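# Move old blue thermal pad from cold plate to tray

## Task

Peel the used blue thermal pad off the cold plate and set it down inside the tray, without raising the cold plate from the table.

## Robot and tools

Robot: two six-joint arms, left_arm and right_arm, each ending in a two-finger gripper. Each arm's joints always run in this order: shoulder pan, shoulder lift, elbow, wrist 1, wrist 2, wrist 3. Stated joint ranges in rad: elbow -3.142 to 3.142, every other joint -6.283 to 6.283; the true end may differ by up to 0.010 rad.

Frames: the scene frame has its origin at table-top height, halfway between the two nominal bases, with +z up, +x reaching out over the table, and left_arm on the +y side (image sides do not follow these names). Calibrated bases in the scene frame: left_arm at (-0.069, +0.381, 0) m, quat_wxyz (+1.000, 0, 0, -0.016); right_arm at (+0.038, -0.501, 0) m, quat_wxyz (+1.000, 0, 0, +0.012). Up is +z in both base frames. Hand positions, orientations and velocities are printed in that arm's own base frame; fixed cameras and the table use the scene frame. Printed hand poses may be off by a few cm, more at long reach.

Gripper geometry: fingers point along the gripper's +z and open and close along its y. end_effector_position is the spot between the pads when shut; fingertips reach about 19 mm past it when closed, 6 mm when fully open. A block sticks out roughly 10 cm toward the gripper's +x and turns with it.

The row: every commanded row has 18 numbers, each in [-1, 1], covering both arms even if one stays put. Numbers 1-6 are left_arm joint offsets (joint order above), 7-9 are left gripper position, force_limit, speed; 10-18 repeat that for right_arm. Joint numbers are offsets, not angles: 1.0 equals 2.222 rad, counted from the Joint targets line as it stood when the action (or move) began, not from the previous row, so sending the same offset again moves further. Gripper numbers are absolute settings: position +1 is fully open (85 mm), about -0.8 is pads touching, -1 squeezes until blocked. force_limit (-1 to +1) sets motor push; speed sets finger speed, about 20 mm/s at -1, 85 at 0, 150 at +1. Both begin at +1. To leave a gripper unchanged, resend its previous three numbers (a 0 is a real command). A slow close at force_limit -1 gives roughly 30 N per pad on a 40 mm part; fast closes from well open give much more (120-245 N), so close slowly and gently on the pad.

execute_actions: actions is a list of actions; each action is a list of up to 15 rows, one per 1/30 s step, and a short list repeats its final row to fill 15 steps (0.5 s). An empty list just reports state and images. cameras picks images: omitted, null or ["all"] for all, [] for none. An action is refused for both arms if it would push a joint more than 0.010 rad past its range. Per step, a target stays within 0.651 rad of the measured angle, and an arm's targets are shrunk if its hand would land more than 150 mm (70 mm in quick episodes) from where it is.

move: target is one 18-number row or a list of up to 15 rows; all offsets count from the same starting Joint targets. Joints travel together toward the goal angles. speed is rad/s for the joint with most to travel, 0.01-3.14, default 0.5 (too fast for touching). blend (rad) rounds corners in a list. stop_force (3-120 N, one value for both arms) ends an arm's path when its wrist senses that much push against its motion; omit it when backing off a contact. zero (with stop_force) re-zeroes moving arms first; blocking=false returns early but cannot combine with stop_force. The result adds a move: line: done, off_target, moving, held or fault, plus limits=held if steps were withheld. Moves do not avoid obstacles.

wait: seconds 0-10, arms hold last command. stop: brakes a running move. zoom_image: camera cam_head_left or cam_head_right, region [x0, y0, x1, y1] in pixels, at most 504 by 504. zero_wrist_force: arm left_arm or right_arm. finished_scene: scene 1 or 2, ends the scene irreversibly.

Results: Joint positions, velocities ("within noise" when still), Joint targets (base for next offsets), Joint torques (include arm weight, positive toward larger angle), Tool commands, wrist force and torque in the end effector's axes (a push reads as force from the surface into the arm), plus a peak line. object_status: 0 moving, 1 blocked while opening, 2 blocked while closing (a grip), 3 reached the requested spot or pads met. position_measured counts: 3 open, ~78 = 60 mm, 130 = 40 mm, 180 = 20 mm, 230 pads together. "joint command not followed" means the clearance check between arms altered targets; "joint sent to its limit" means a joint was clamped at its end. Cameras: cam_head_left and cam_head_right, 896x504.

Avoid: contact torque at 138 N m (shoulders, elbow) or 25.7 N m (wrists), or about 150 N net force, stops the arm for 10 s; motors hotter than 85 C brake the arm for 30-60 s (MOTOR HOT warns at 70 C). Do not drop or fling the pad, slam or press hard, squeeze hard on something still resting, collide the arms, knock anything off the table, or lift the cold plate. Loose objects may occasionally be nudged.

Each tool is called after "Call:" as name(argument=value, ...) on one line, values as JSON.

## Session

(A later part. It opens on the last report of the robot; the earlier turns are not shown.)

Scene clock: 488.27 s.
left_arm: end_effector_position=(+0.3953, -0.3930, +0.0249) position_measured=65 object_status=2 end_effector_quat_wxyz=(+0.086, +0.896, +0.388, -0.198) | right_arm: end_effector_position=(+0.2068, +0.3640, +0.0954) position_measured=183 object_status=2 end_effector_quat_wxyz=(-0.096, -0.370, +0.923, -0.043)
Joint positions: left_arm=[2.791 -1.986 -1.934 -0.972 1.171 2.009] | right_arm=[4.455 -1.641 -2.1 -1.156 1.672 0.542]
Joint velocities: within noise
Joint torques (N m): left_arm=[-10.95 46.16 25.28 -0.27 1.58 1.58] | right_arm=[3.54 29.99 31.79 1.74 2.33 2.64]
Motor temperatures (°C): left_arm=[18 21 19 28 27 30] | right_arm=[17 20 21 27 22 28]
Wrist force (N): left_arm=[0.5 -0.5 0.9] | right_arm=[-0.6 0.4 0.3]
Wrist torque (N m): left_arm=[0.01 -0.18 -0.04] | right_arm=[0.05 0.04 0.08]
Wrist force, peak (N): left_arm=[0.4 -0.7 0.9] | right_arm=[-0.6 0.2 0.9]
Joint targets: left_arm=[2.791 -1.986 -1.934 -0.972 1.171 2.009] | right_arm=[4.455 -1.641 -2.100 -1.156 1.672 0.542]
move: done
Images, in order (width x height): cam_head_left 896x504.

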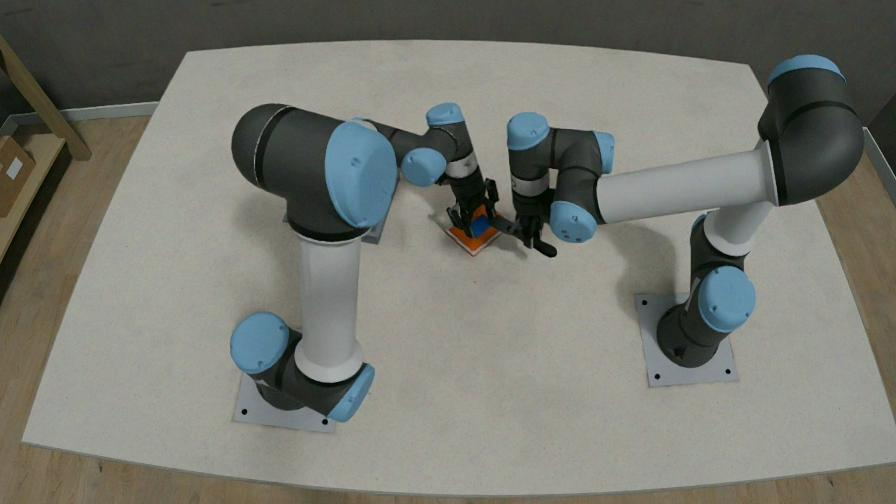

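Call:
move(target=[0,-0.0060,-0.0022,0.0082,0,0,0.3,-1,-1,0,0,0,0,0,0,-0.97,1,-1], speed=0.01, stop_force=3, cameras=["cam_head_left","cam_head_right"])

Call:
zoom_image(camera="cam_head_left", region=[445, 200, 505, 250])

Call:
zoom_image(camera="cam_head_right", region=[445, 200, 505, 250])

Scene clock: 497.40 s.
left_arm: end_effector_position=(+0.3954, -0.3930, +0.0209) position_measured=65 object_status=2 end_effector_quat_wxyz=(+0.086, +0.896, +0.388, -0.198) | right_arm: end_effector_position=(+0.2068, +0.3640, +0.0954) position_measured=183 object_status=2 end_effector_quat_wxyz=(-0.096, -0.370, +0.923, -0.043)
Joint positions: left_arm=[2.791 -1.994 -1.937 -0.962 1.171 2.009] | right_arm=[4.455 -1.641 -2.1 -1.156 1.672 0.542]
Joint velocities: within noise
Joint torques (N m): left_arm=[-2.22 46.65 23 -0.06 1.51 1.64] | right_arm=[2.1 26.93 30.4 2.74 2.3 2.59]
Motor temperatures (°C): left_arm=[18 21 19 28 27 30] | right_arm=[17 20 21 27 22 28]
Wrist force (N): left_arm=[-1.1 -0.9 -2.6] | right_arm=[-0.8 0.3 0.7]
Wrist torque (N m): left_arm=[-0.04 -0.14 -0.05] | right_arm=[0.03 0.07 0.08]
Wrist force, peak (N): left_arm=[-2.5 -1.4 -4.7] | right_arm=[-1.0 0.5 0.4]
Joint targets: left_arm=[2.791 -1.994 -1.937 -0.962 1.171 2.009] | right_arm=[4.455 -1.641 -2.100 -1.156 1.672 0.542]
move: contact (left_arm)

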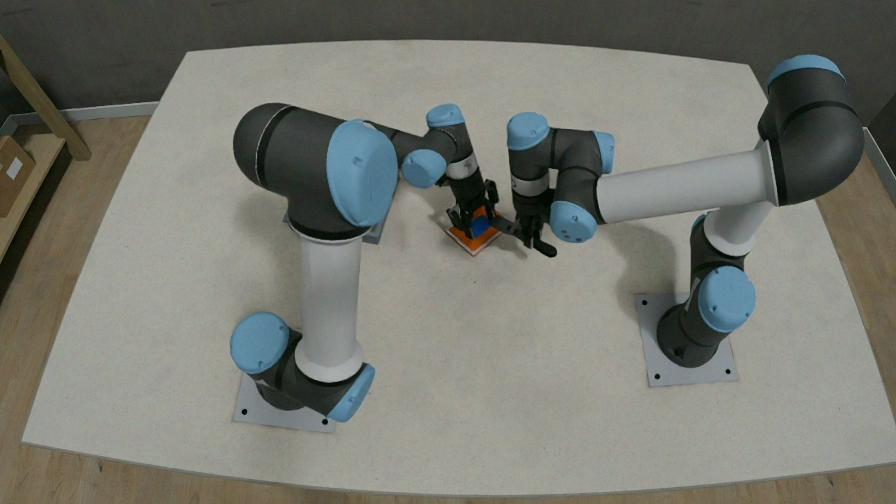

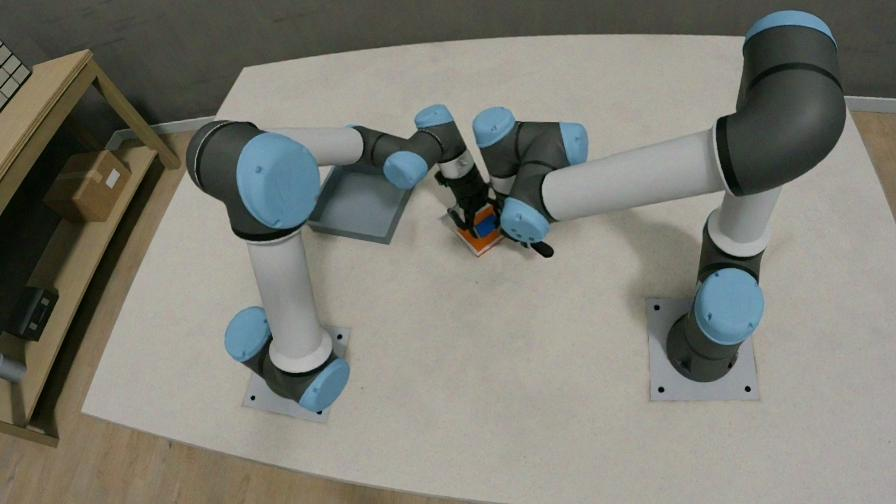

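Scaled by 8.400 from the camera's 896x504 image, which has a finer 1280x720 frame.

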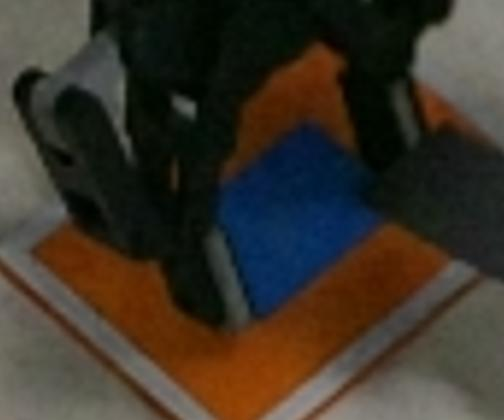

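Scaled by 8.400 from the camera's 896x504 image, which has a finer 1280x720 frame.

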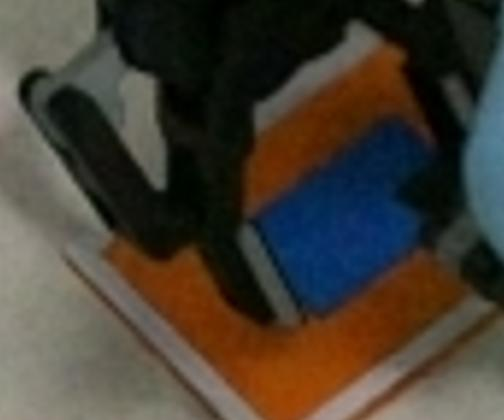

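Call:
move(target=[[0,0.0006,0.0002,-0.0008,0,0,0.3,-1,-1,0,0,0,0,0,0,-0.97,1,-1],[0,0.0006,0.0002,-0.0008,0,0,0.27,-0.5,-1,0,0,0,0,0,0,-0.97,1,-1]], speed=0.02, cameras=["cam_head_left"])

Call:
zoom_image(camera="cam_head_left", region=[445, 200, 505, 250])

Scene clock: 502.13 s.
left_arm: end_effector_position=(+0.3954, -0.3931, +0.0217) position_measured=95 object_status=0 end_effector_quat_wxyz=(+0.086, +0.896, +0.388, -0.198) | right_arm: end_effector_position=(+0.2068, +0.3640, +0.0954) position_measured=183 object_status=2 end_effector_quat_wxyz=(-0.096, -0.370, +0.923, -0.043)
Joint positions: left_arm=[2.791 -1.992 -1.937 -0.964 1.171 2.009] | right_arm=[4.455 -1.641 -2.1 -1.156 1.672 0.542]
Joint velocities: within noise
Joint torques (N m): left_arm=[-2.18 2.94 -2.8 -2.14 1.43 1.79] | right_arm=[2.12 25.95 29.35 3.5 2.14 2.34]
Motor temperatures (°C): left_arm=[18 21 19 28 27 30] | right_arm=[17 20 21 27 22 28]
Wrist force (N): left_arm=[-16.6 -5.6 -51.4] | right_arm=[-0.6 0.4 0.5]
Wrist torque (N m): left_arm=[0.22 0.02 -0.16] | right_arm=[0.04 0.03 0.08]
Wrist force, peak (N): left_arm=[-16.6 -5.6 -51.4] | right_arm=[-0.9 0.3 0.6]
Joint targets: left_arm=[2.791 -1.992 -1.937 -0.964 1.171 2.009] | right_arm=[4.455 -1.641 -2.100 -1.156 1.672 0.542]
move: done
Images, in order (width x height): cam_head_left 896x504.

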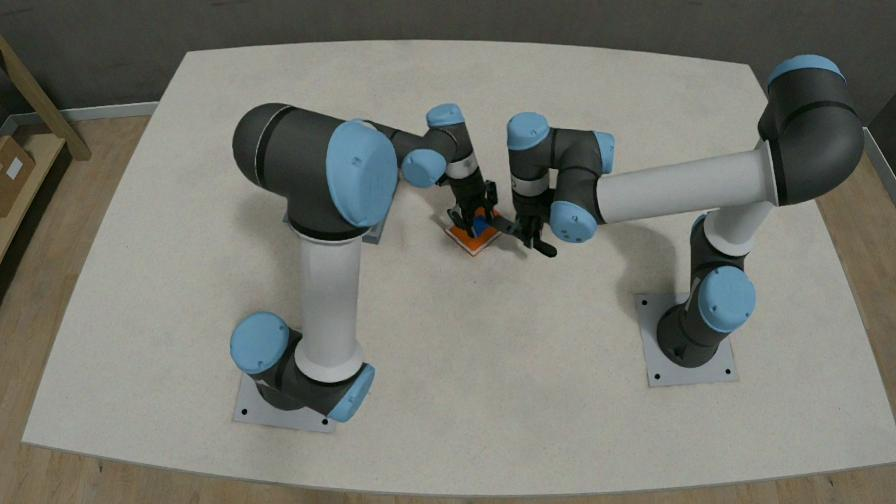

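Scaled by 8.400 from the camera's 896x504 image, which has a finer 1280x720 frame.

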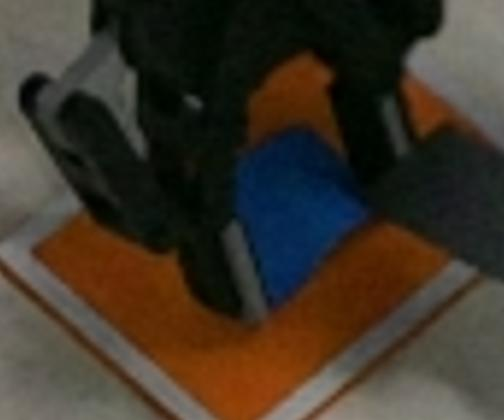

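Call:
move(target=[0,0.0017,0.0006,-0.0023,0,0,0.27,-0.5,-1,0,0,0,0,0,0,-0.97,1,-1], speed=0.02, cameras=["cam_head_left"])

Call:
zoom_image(camera="cam_head_left", region=[445, 200, 505, 250])

Scene clock: 505.90 s.
left_arm: end_effector_position=(+0.3952, -0.3930, +0.0234) position_measured=95 object_status=3 end_effector_quat_wxyz=(+0.086, +0.896, +0.388, -0.199) | right_arm: end_effector_position=(+0.2068, +0.3640, +0.0954) position_measured=183 object_status=2 end_effector_quat_wxyz=(-0.096, -0.370, +0.923, -0.043)
Joint positions: left_arm=[2.791 -1.989 -1.935 -0.968 1.171 2.009] | right_arm=[4.455 -1.641 -2.1 -1.156 1.672 0.542]
Joint velocities: within noise
Joint torques (N m): left_arm=[-1.57 47.42 25 0.49 1.37 1.74] | right_arm=[1.66 25.8 29.87 3.86 2.07 2.38]
Motor temperatures (°C): left_arm=[18 21 19 28 27 30] | right_arm=[17 20 21 27 22 28]
Wrist force (N): left_arm=[0.5 -0.3 0.1] | right_arm=[-0.4 0.3 0.5]
Wrist torque (N m): left_arm=[-0.02 -0.17 -0.04] | right_arm=[0.03 0.01 0.08]
Wrist force, peak (N): left_arm=[-17.6 -4.2 -55.9] | right_arm=[-0.8 0.6 0.5]
Joint targets: left_arm=[2.791 -1.989 -1.935 -0.969 1.171 2.009] | right_arm=[4.455 -1.641 -2.100 -1.156 1.672 0.542]
move: done
Images, in order (width x height): cam_head_left 896x504.

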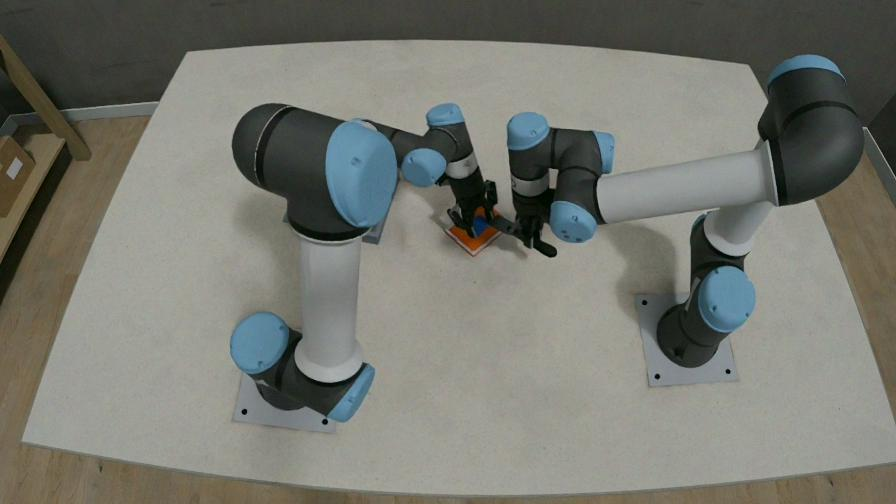

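Scaled by 8.400 from the camera's 896x504 image, which has a finer 1280x720 frame.

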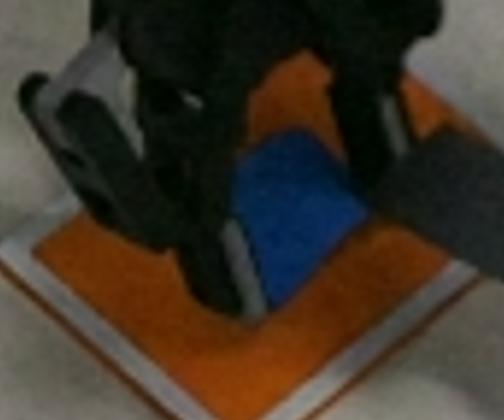

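Call:
move(target=[0,0.0027,0.0010,-0.0037,0,0,0.27,-0.5,-1,0,0,0,0,0,0,-0.97,1,-1], speed=0.02, cameras=["cam_head_left"])

Call:
zoom_image(camera="cam_head_left", region=[445, 200, 505, 250])

Call:
zoom_image(camera="cam_head_right", region=[445, 200, 505, 250])

Scene clock: 509.90 s.
left_arm: end_effector_position=(+0.3952, -0.3930, +0.0268) position_measured=95 object_status=3 end_effector_quat_wxyz=(+0.086, +0.896, +0.388, -0.198) | right_arm: end_effector_position=(+0.2068, +0.3640, +0.0954) position_measured=183 object_status=2 end_effector_quat_wxyz=(-0.096, -0.370, +0.923, -0.043)
Joint positions: left_arm=[2.791 -1.983 -1.933 -0.977 1.171 2.009] | right_arm=[4.455 -1.641 -2.1 -1.156 1.672 0.542]
Joint velocities: within noise
Joint torques (N m): left_arm=[-1.73 47.78 27.29 0.06 1.49 1.41] | right_arm=[1.28 25.78 28.91 4.16 2.12 2.39]
Motor temperatures (°C): left_arm=[18 21 19 28 27 30] | right_arm=[17 20 21 27 22 28]
Wrist force (N): left_arm=[0.5 -0.6 0.4] | right_arm=[-0.8 0.5 0.4]
Wrist torque (N m): left_arm=[-0.04 -0.17 -0.05] | right_arm=[0.06 0.07 0.08]
Wrist force, peak (N): left_arm=[0.4 -0.8 1.0] | right_arm=[-1.0 0.5 0.5]
Joint targets: left_arm=[2.791 -1.983 -1.933 -0.977 1.171 2.009] | right_arm=[4.455 -1.641 -2.100 -1.156 1.672 0.542]
move: done
Images, in order (width x height): cam_head_left 896x504.

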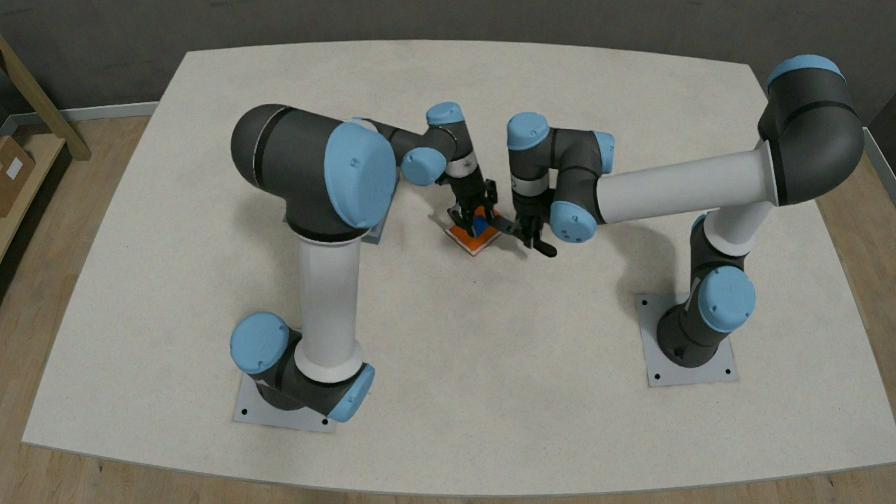

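Scaled by 8.400 from the camera's 896x504 image, which has a finer 1280x720 frame.

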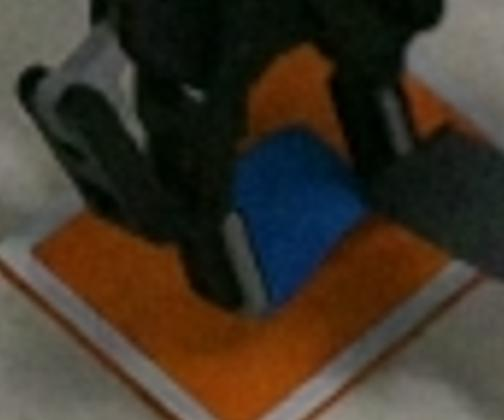

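This scene's latest camera images include none from cam_head_right. They are from: cam_head_left. cam_head_right's image comes with the result of a call that names it in "cameras".

Call:
move(target=[0,0.0041,0.0015,-0.0056,0,0,0.27,-0.5,-1,0,0,0,0,0,0,-0.97,1,-1], speed=0.02, cameras=["cam_head_left","cam_head_right"])

Call:
zoom_image(camera="cam_head_left", region=[445, 200, 505, 250])

Call:
zoom_image(camera="cam_head_right", region=[445, 200, 505, 250])

Scene clock: 513.77 s.
left_arm: end_effector_position=(+0.3951, -0.3929, +0.0318) position_measured=95 object_status=3 end_effector_quat_wxyz=(+0.086, +0.896, +0.388, -0.198) | right_arm: end_effector_position=(+0.2068, +0.3640, +0.0954) position_measured=183 object_status=2 end_effector_quat_wxyz=(-0.096, -0.370, +0.923, -0.043)
Joint positions: left_arm=[2.791 -1.974 -1.93 -0.989 1.171 2.009] | right_arm=[4.455 -1.641 -2.1 -1.156 1.672 0.542]
Joint velocities: within noise
Joint torques (N m): left_arm=[-1.2 48.36 25.58 0.1 1.43 1.74] | right_arm=[0.81 24.35 28.45 4.09 2.22 2.19]
Motor temperatures (°C): left_arm=[18 21 19 28 27 30] | right_arm=[17 20 21 27 22 28]
Wrist force (N): left_arm=[0.4 -0.5 0.5] | right_arm=[-0.6 0.7 0.5]
Wrist torque (N m): left_arm=[-0.02 -0.17 -0.04] | right_arm=[0.08 0.03 0.09]
Wrist force, peak (N): left_arm=[0.6 -0.6 0.9] | right_arm=[-0.9 0.5 0.3]
Joint targets: left_arm=[2.791 -1.974 -1.930 -0.989 1.171 2.009] | right_arm=[4.455 -1.641 -2.100 -1.156 1.672 0.542]
move: done

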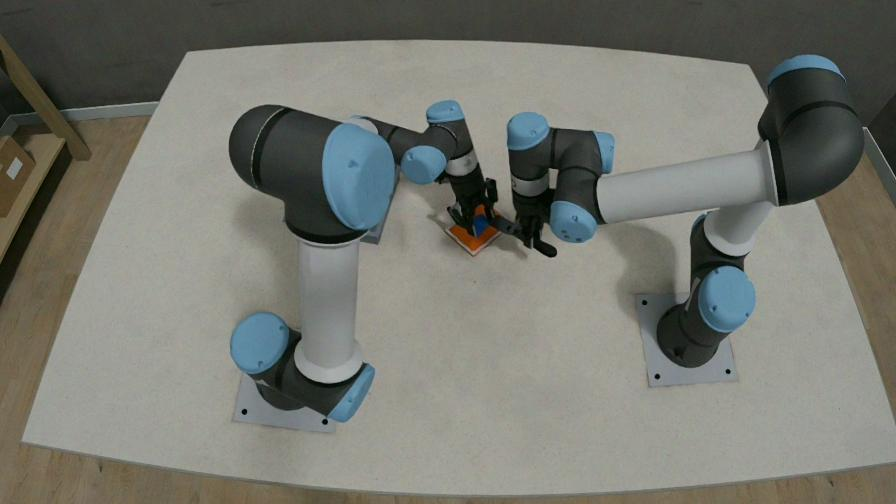

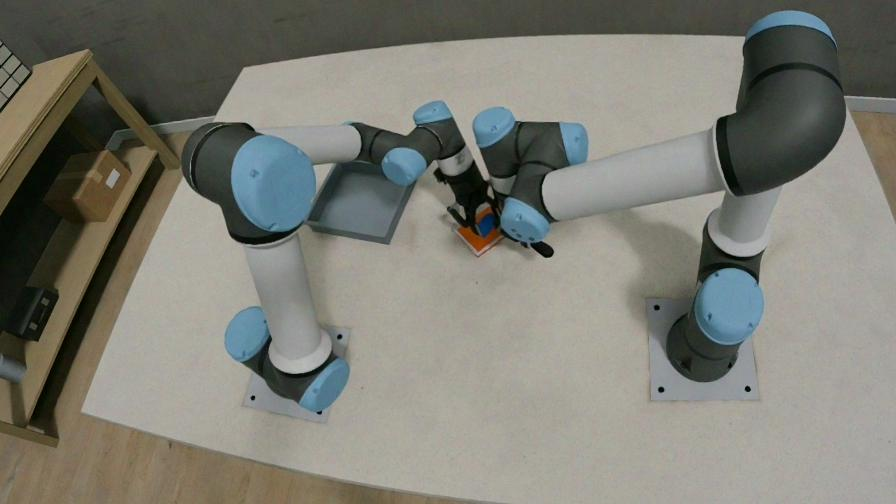

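Scaled by 8.400 from the camera's 896x504 image, which has a finer 1280x720 frame.

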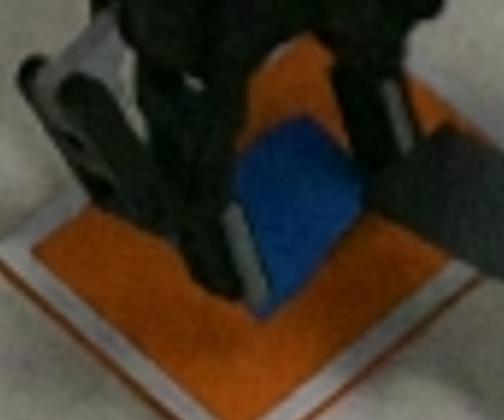

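Scaled by 8.400 from the camera's 896x504 image, which has a finer 1280x720 frame.

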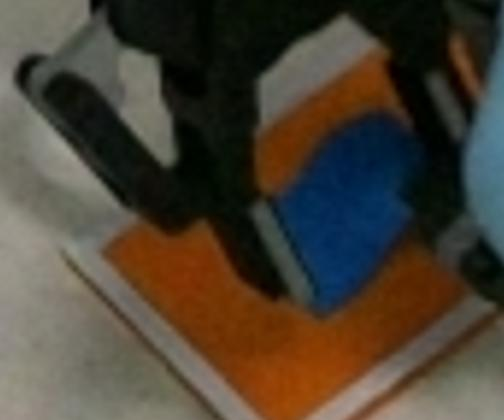

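Call:
move(target=[0,0.0081,0.0031,-0.0112,0,0,0.27,-0.5,-1,0,0,0,0,0,0,-0.97,1,-1], speed=0.03, cameras=["cam_head_left","cam_head_right"])

Call:
zoom_image(camera="cam_head_left", region=[445, 200, 505, 250])

Call:
zoom_image(camera="cam_head_right", region=[445, 200, 505, 250])

Scene clock: 520.73 s.
left_arm: end_effector_position=(+0.3947, -0.3928, +0.0419) position_measured=95 object_status=3 end_effector_quat_wxyz=(+0.086, +0.896, +0.388, -0.198) | right_arm: end_effector_position=(+0.2068, +0.3640, +0.0954) position_measured=183 object_status=2 end_effector_quat_wxyz=(-0.096, -0.370, +0.923, -0.043)
Joint positions: left_arm=[2.791 -1.956 -1.923 -1.014 1.171 2.009] | right_arm=[4.455 -1.641 -2.1 -1.156 1.672 0.542]
Joint velocities: within noise
Joint torques (N m): left_arm=[-1.83 43.8 26.81 -0.33 1.49 1.59] | right_arm=[-0.06 24.77 29.13 4.13 1.97 2.1]
Motor temperatures (°C): left_arm=[18 21 19 28 27 30] | right_arm=[17 20 21 27 22 28]
Wrist force (N): left_arm=[0.4 -0.6 0.6] | right_arm=[-0.5 0.4 0.4]
Wrist torque (N m): left_arm=[0.00 -0.16 -0.04] | right_arm=[0.05 0.02 0.08]
Wrist force, peak (N): left_arm=[0.6 -0.7 0.8] | right_arm=[-1.0 0.6 0.6]
Joint targets: left_arm=[2.791 -1.956 -1.923 -1.014 1.171 2.009] | right_arm=[4.455 -1.641 -2.100 -1.156 1.672 0.542]
move: done

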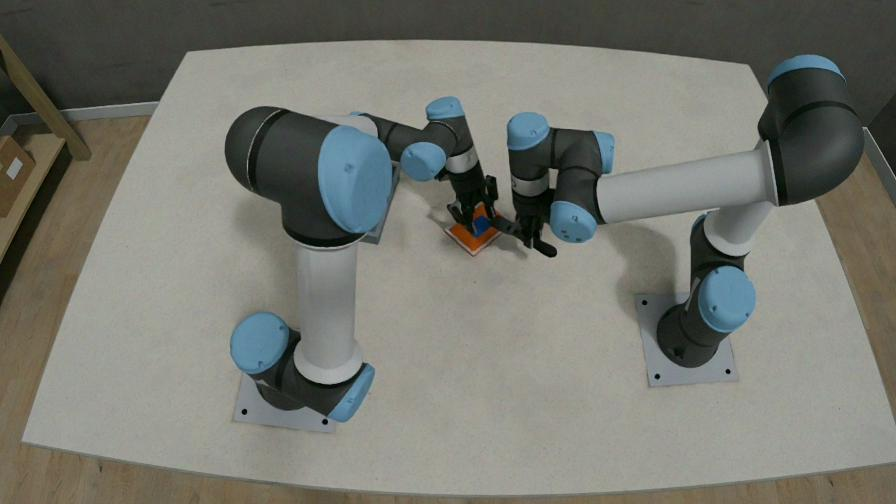

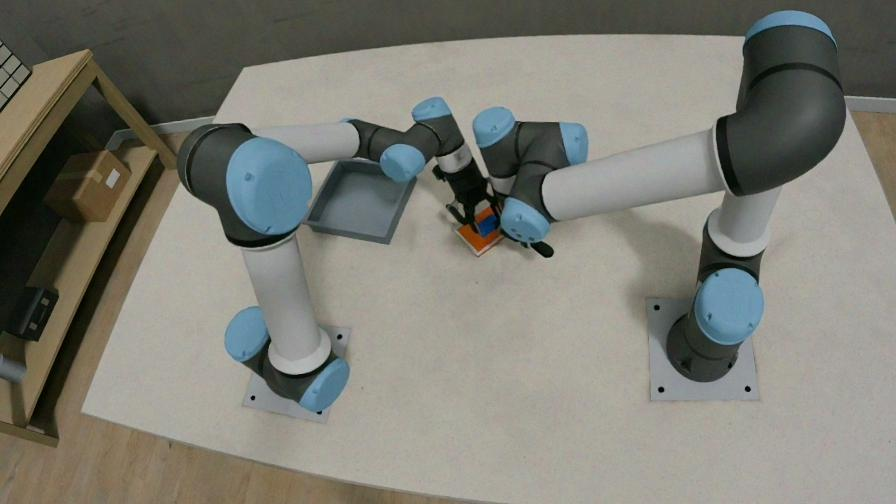

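Scaled by 8.400 from the camera's 896x504 image, which has a finer 1280x720 frame.

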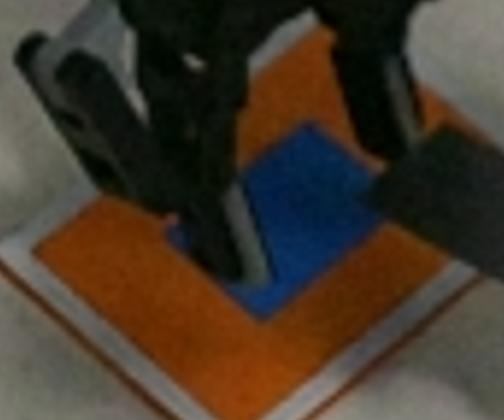

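Scaled by 8.400 from the camera's 896x504 image, which has a finer 1280x720 frame.

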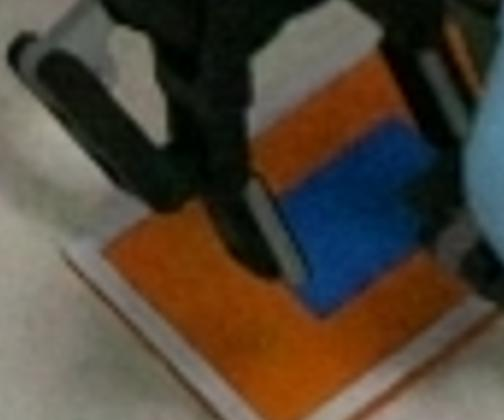

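Call:
move(target=[[0,0.0244,0.0092,-0.0335,0,0,1,0,0,0.0428,0.0644,-0.0745,0.0516,-0.0227,0.0450,-0.97,1,-1],[-0.0309,0.0306,0.0203,0.0304,0.1799,-0.0468,1,0,0,0.0856,0.1288,-0.1489,0.1032,-0.0455,0.0901,-0.97,1,-1]], speed=0.3, blend=0.02)

Call:
zoom_image(camera="cam_head_left", region=[430, 170, 570, 290])

Call:
zoom_image(camera="cam_head_right", region=[430, 170, 570, 290])

Scene clock: 548.77 s.
left_arm: end_effector_position=(+0.4485, -0.3459, +0.0803) position_measured=3 object_status=3 end_effector_quat_wxyz=(+0.000, +0.918, +0.397, +0.000) | right_arm: end_effector_position=(+0.1546, +0.3125, +0.0850) position_measured=183 object_status=2 end_effector_quat_wxyz=(+0.000, -0.371, +0.928, +0.000)
Joint positions: left_arm=[2.722 -1.888 -1.878 -0.947 1.571 1.906] | right_arm=[4.645 -1.355 -2.431 -0.926 1.571 0.742]
Joint velocities: within noise
Joint torques (N m): left_arm=[-14.52 44.87 27.77 5.21 2.6 -1.73] | right_arm=[6.7 18.73 11.96 5.78 -2.12 3.2]
Motor temperatures (°C): left_arm=[18 21 19 28 27 30] | right_arm=[17 20 21 27 22 28]
Wrist force (N): left_arm=[0.4 -0.3 0.2] | right_arm=[-0.6 0.1 0.9]
Wrist torque (N m): left_arm=[0.01 -0.12 -0.04] | right_arm=[-0.02 0.02 0.13]
Wrist force, peak (N): left_arm=[0.7 -0.6 1.1] | right_arm=[-0.8 0.3 1.0]
Joint targets: left_arm=[2.722 -1.888 -1.878 -0.947 1.571 1.905] | right_arm=[4.645 -1.355 -2.431 -0.926 1.571 0.742]
move: done

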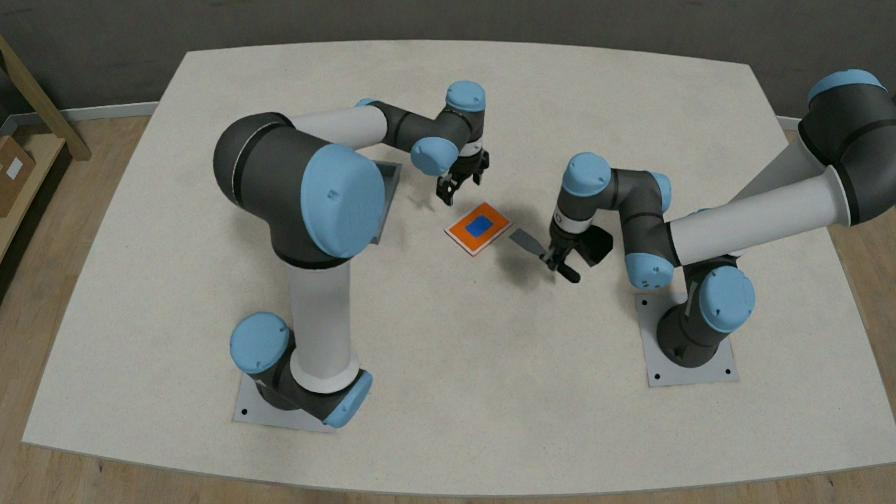

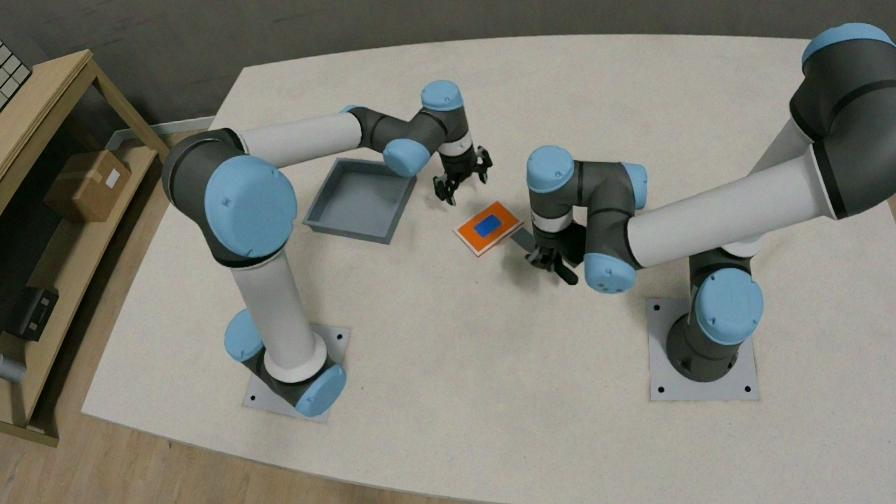

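Scaled by 3.600 from the camera's 896x504 image, which has a finer 1280x720 frame.

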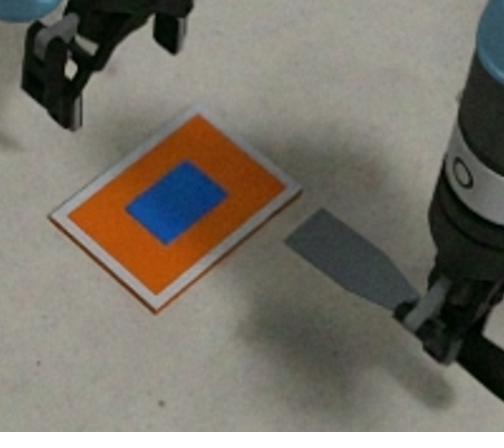

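Scaled by 3.600 from the camera's 896x504 image, which has a finer 1280x720 frame.

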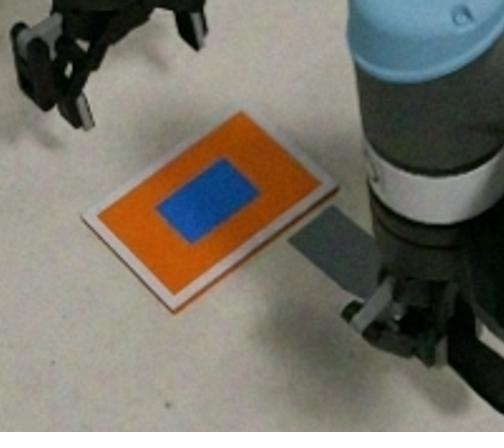

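Call:
execute_actions(actions=[])

Call:
zoom_image(camera="cam_head_left", region=[350, 200, 650, 420])

Call:
zoom_image(camera="cam_head_right", region=[350, 200, 650, 420])

Scene clock: 568.67 s.
left_arm: end_effector_position=(+0.4486, -0.3459, +0.0803) position_measured=3 object_status=3 end_effector_quat_wxyz=(+0.000, +0.918, +0.397, +0.000) | right_arm: end_effector_position=(+0.1546, +0.3125, +0.0850) position_measured=183 object_status=2 end_effector_quat_wxyz=(+0.000, -0.371, +0.928, +0.000)
Joint positions: left_arm=[2.722 -1.888 -1.878 -0.947 1.571 1.905] | right_arm=[4.645 -1.355 -2.431 -0.926 1.571 0.742]
Joint velocities: within noise
Joint torques (N m): left_arm=[-11.46 42.05 19.3 3.42 2.03 -1.56] | right_arm=[4 18.06 30.76 3.38 -1.23 2.75]
Motor temperatures (°C): left_arm=[18 21 19 28 27 30] | right_arm=[17 20 21 27 22 28]
Wrist force (N): left_arm=[0.4 -0.3 0.2] | right_arm=[-0.4 0.2 0.8]
Wrist torque (N m): left_arm=[0.02 -0.12 -0.03] | right_arm=[0.00 -0.02 0.13]
Wrist force, peak (N): left_arm=[0.7 -0.7 0.3] | right_arm=[-0.7 0.4 1.1]
Joint targets: left_arm=[2.722 -1.888 -1.878 -0.947 1.571 1.905] | right_arm=[4.645 -1.355 -2.431 -0.926 1.571 0.742]
Tool commands: left_gripper/position=+1.0 left_gripper/force_limit=+0.0 left_gripper/speed=+0.0 right_gripper/position=-0.97 right_gripper/force_limit=+1.0 right_gripper/speed=-1.0

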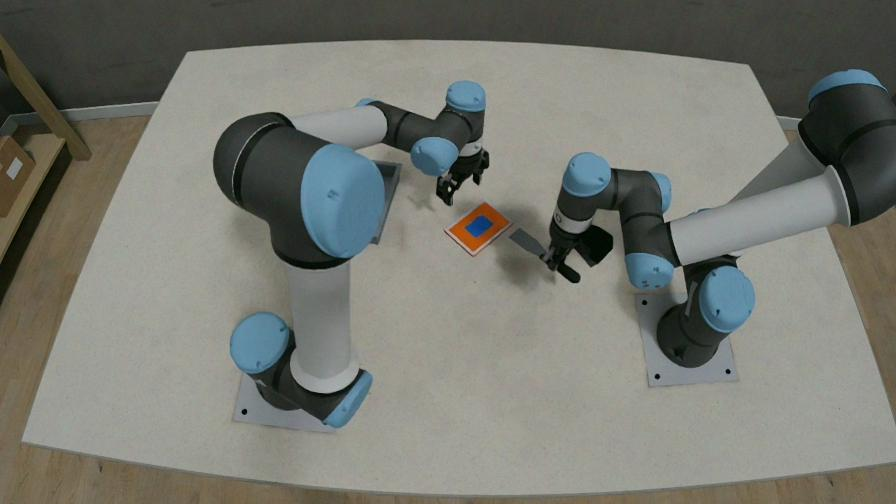

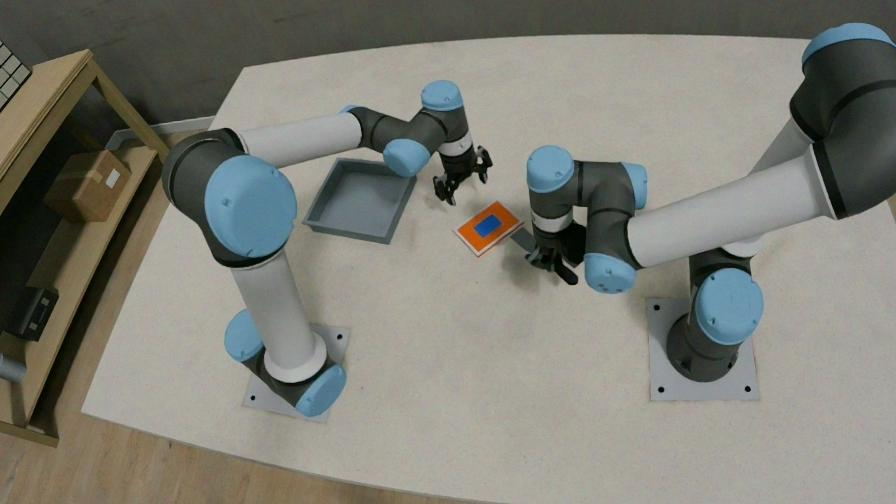

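Scaled by 1.680 from the camera's 896x504 image, which has a finer 1280x720 frame.

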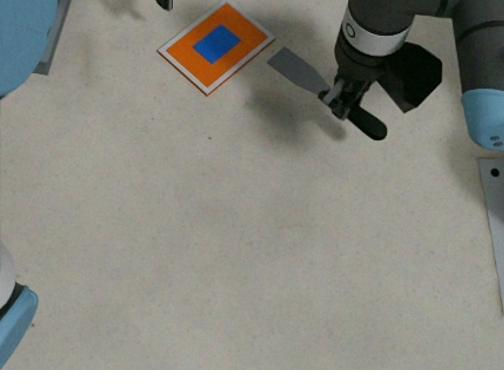

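Scaled by 1.680 from the camera's 896x504 image, which has a finer 1280x720 frame.

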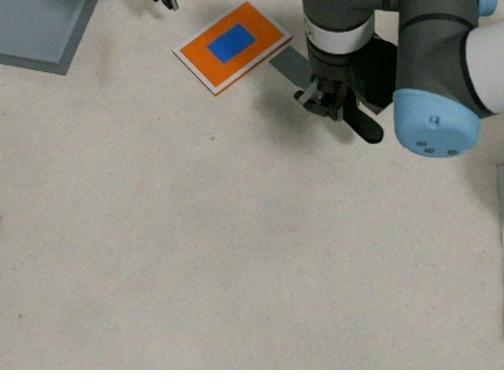

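Call:
move(target=[[0,0,0,0,0,0,1,0,0,0,-0.0265,-0.0175,0.0438,0,0,-0.97,1,-1],[0,0,0,0,0,0,1,0,0,0,-0.0730,-0.0398,0.1129,0,0,-0.97,1,-1]], speed=0.06, stop_force=30)

Call:
zoom_image(camera="cam_head_left", region=[400, 180, 600, 300])

Scene clock: 587.80 s.
left_arm: end_effector_position=(+0.4486, -0.3459, +0.0803) position_measured=3 object_status=3 end_effector_quat_wxyz=(+0.000, +0.918, +0.397, +0.000) | right_arm: end_effector_position=(+0.1546, +0.3125, +0.0239) position_measured=183 object_status=2 end_effector_quat_wxyz=(+0.000, -0.371, +0.928, +0.000)
Joint positions: left_arm=[2.722 -1.888 -1.878 -0.947 1.571 1.905] | right_arm=[4.645 -1.517 -2.52 -0.675 1.571 0.742]
Joint velocities: within noise
Joint torques (N m): left_arm=[-10.58 38.18 20.69 1.38 1.37 -1.31] | right_arm=[1.42 3.79 10.42 5.55 -0.61 2.27]
Motor temperatures (°C): left_arm=[18 21 19 28 27 30] | right_arm=[17 20 21 27 22 28]
Wrist force (N): left_arm=[0.8 -0.3 0.4] | right_arm=[-0.5 0.2 0.8]
Wrist torque (N m): left_arm=[0.02 -0.17 -0.04] | right_arm=[-0.01 0.01 0.14]
Wrist force, peak (N): left_arm=[0.8 -0.4 0.6] | right_arm=[-0.7 0.2 1.1]
Joint targets: left_arm=[2.722 -1.888 -1.878 -0.947 1.571 1.905] | right_arm=[4.645 -1.517 -2.520 -0.675 1.571 0.742]
move: done

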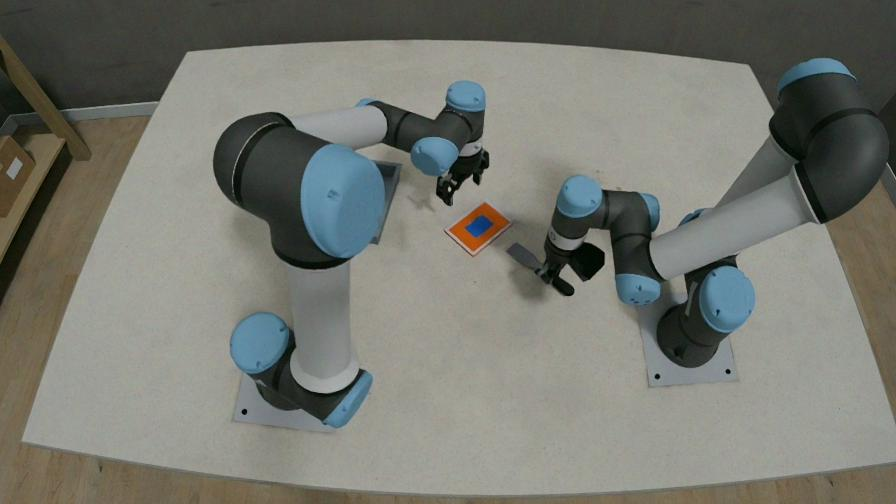

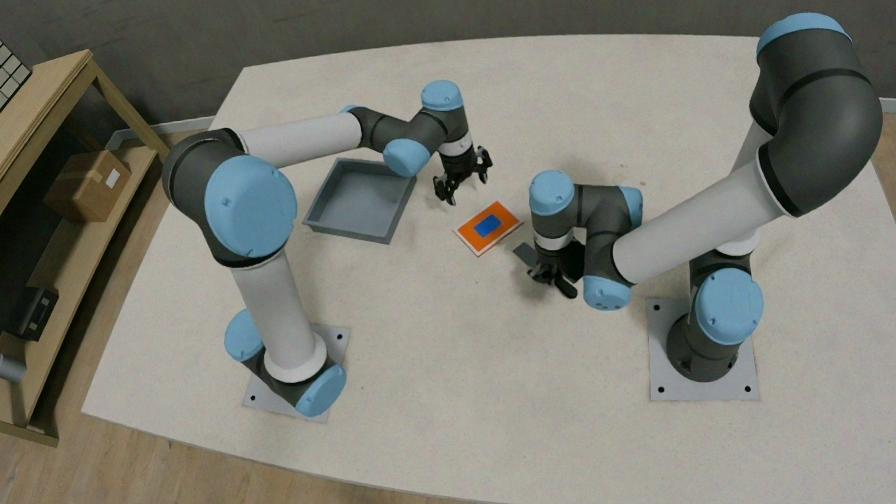

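Scaled by 2.520 from the camera's 896x504 image, which has a finer 1280x720 frame.

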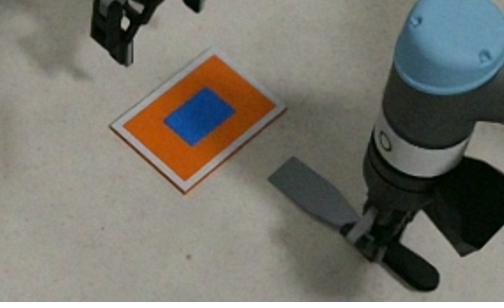

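Call:
move(target=[0,0,0,0,0,0,1,0,0,0,-0.0100,-0.0030,0.0130,0,0,-0.97,1,-1], speed=0.03, stop_force=8, cameras=[])

Scene clock: 591.70 s.
left_arm: end_effector_position=(+0.4486, -0.3459, +0.0804) position_measured=3 object_status=3 end_effector_quat_wxyz=(+0.000, +0.918, +0.397, +0.000) | right_arm: end_effector_position=(+0.1546, +0.3127, +0.0224) position_measured=183 object_status=2 end_effector_quat_wxyz=(+0.000, -0.371, +0.928, +0.000)
Joint positions: left_arm=[2.722 -1.888 -1.878 -0.947 1.571 1.905] | right_arm=[4.645 -1.522 -2.521 -0.669 1.571 0.742]
Joint velocities: within noise
Joint torques (N m): left_arm=[-10.33 37.96 20.89 1.17 1.31 -1.38] | right_arm=[-0.12 21.99 26.45 0.44 -0.78 2.03]
Motor temperatures (°C): left_arm=[18 21 19 28 27 30] | right_arm=[17 20 21 27 22 28]
Wrist force (N): left_arm=[0.7 -0.3 0.3] | right_arm=[3.4 -1.8 -7.1]
Wrist torque (N m): left_arm=[0.02 -0.16 -0.03] | right_arm=[-0.05 -0.09 0.18]
Wrist force, peak (N): left_arm=[0.8 -0.6 0.4] | right_arm=[5.8 -1.3 -10.9]
Joint targets: left_arm=[2.722 -1.888 -1.878 -0.947 1.571 1.905] | right_arm=[4.645 -1.522 -2.521 -0.669 1.571 0.742]
move: contact (right_arm); right_arm: the wrist 1 is farthest, 0.023 rad from its target
No camera images: "cameras" was empty.

Call:
move(target=[0,0,0,0,0,0,1,0,0,0,0,0,0,0,0,0,1,-1])

Call:
zoom_image(camera="cam_head_left", region=[480, 200, 620, 310])

Call:
zoom_image(camera="cam_head_right", region=[480, 200, 620, 310])

Scene clock: 598.47 s.
left_arm: end_effector_position=(+0.4486, -0.3459, +0.0803) position_measured=3 object_status=3 end_effector_quat_wxyz=(+0.000, +0.918, +0.397, +0.000) | right_arm: end_effector_position=(+0.1546, +0.3127, +0.0224) position_measured=128 object_status=0 end_effector_quat_wxyz=(+0.000, -0.371, +0.928, +0.000)
Joint positions: left_arm=[2.722 -1.888 -1.878 -0.947 1.571 1.905] | right_arm=[4.645 -1.522 -2.521 -0.669 1.571 0.742]
Joint velocities: within noise
Joint torques (N m): left_arm=[-10.82 36.7 22.71 0.41 0.82 -1.41] | right_arm=[0.12 19.83 20.06 4.8 -0.66 2.12]
Motor temperatures (°C): left_arm=[18 21 19 28 27 30] | right_arm=[17 20 21 27 22 28]
Wrist force (N): left_arm=[0.5 -0.3 0.1] | right_arm=[-0.4 -0.1 0.3]
Wrist torque (N m): left_arm=[0.01 -0.13 -0.03] | right_arm=[-0.05 -0.01 0.15]
Wrist force, peak (N): left_arm=[1.0 -0.3 0.4] | right_arm=[3.1 -1.2 -7.4]
Joint targets: left_arm=[2.722 -1.888 -1.878 -0.947 1.571 1.905] | right_arm=[4.645 -1.522 -2.521 -0.669 1.571 0.742]
move: done

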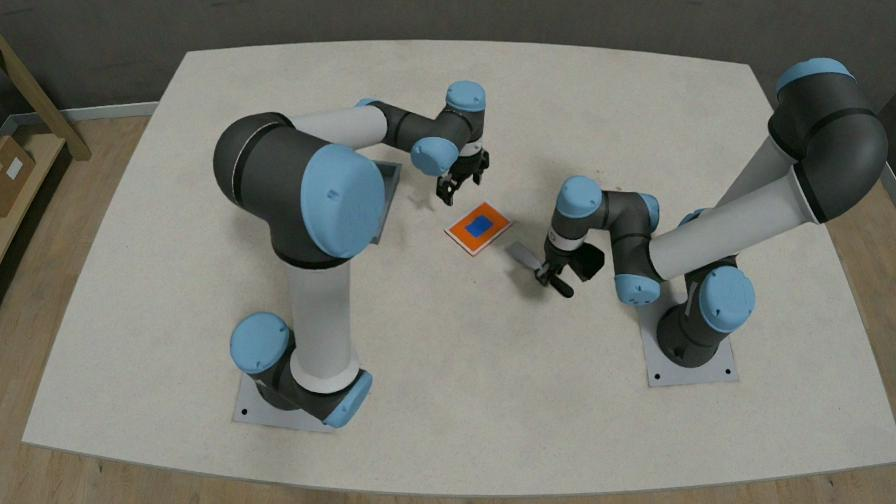

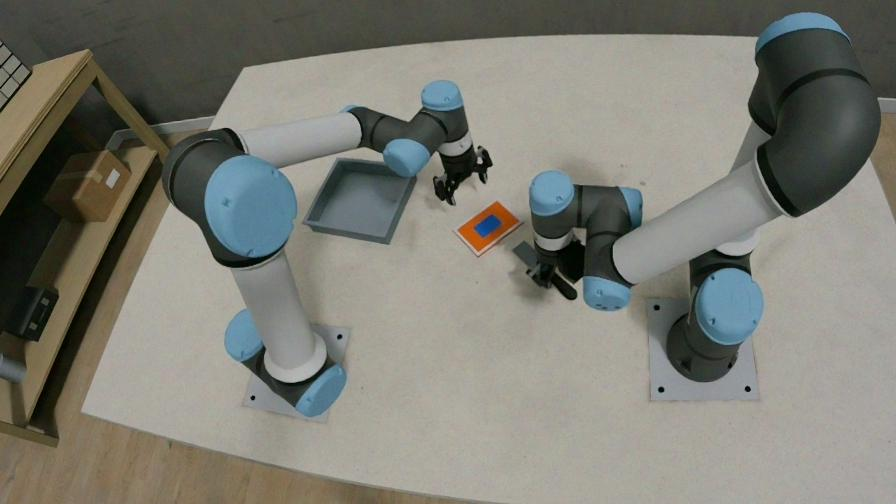

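Scaled by 3.600 from the camera's 896x504 image, which has a finer 1280x720 frame.

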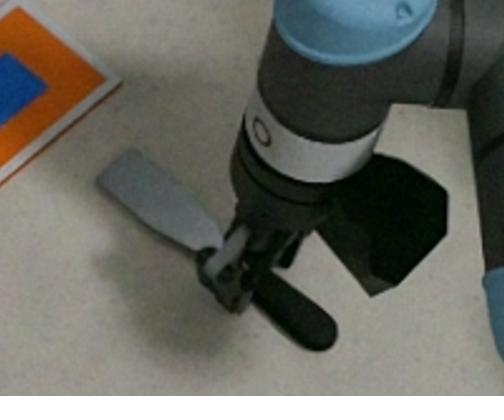

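Scaled by 3.600 from the camera's 896x504 image, which has a finer 1280x720 frame.

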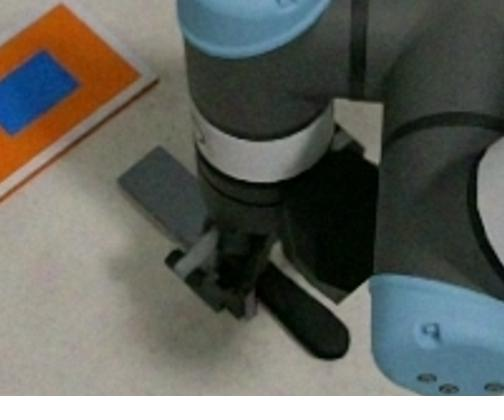

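Call:
move(target=[[0,0,0,0,0,0,1,0,0,0.02228,0.02718,-0.02268,-0.00468,0,0.02228,0,1,-1],[0,0,0,0,0,0,1,0,0,0.02228,0.02718,-0.02268,-0.00468,0,0.02228,-0.97,1,-1]], speed=0.05)

Call:
zoom_image(camera="cam_head_left", region=[480, 200, 620, 310])

Scene clock: 608.10 s.
left_arm: end_effector_position=(+0.4486, -0.3459, +0.0803) position_measured=3 object_status=3 end_effector_quat_wxyz=(+0.000, +0.918, +0.397, +0.000) | right_arm: end_effector_position=(+0.1385, +0.2973, +0.0228) position_measured=177 object_status=0 end_effector_quat_wxyz=(+0.000, -0.371, +0.928, +0.000)
Joint positions: left_arm=[2.722 -1.888 -1.878 -0.947 1.571 1.905] | right_arm=[4.695 -1.462 -2.572 -0.679 1.571 0.792]
Joint velocities: within noise
Joint torques (N m): left_arm=[-9.9 34.73 24.36 0.68 0.65 -1.17] | right_arm=[4.83 12.43 10.79 0.02 -0.86 2.91]
Motor temperatures (°C): left_arm=[18 21 19 28 27 30] | right_arm=[17 20 21 27 22 28]
Wrist force (N): left_arm=[0.5 -0.3 0.4] | right_arm=[6.1 -1.1 -23.9]
Wrist torque (N m): left_arm=[0.01 -0.13 -0.03] | right_arm=[-0.02 0.22 0.03]
Wrist force, peak (N): left_arm=[0.9 -0.6 0.4] | right_arm=[6.3 -1.1 -24.2]
Joint targets: left_arm=[2.722 -1.888 -1.878 -0.947 1.571 1.905] | right_arm=[4.695 -1.462 -2.572 -0.679 1.571 0.792]
move: done

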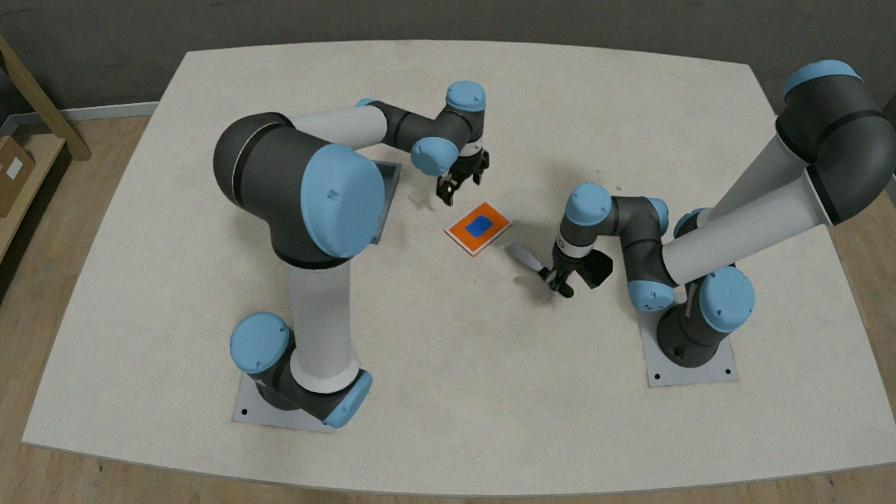

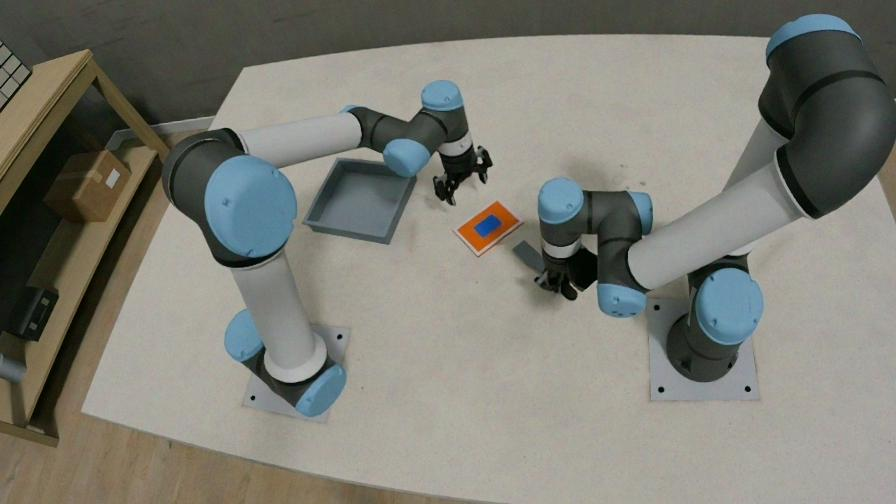

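Scaled by 3.600 from the camera's 896x504 image, which has a finer 1280x720 frame.

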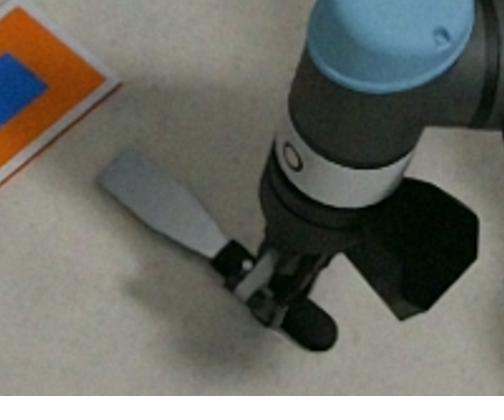

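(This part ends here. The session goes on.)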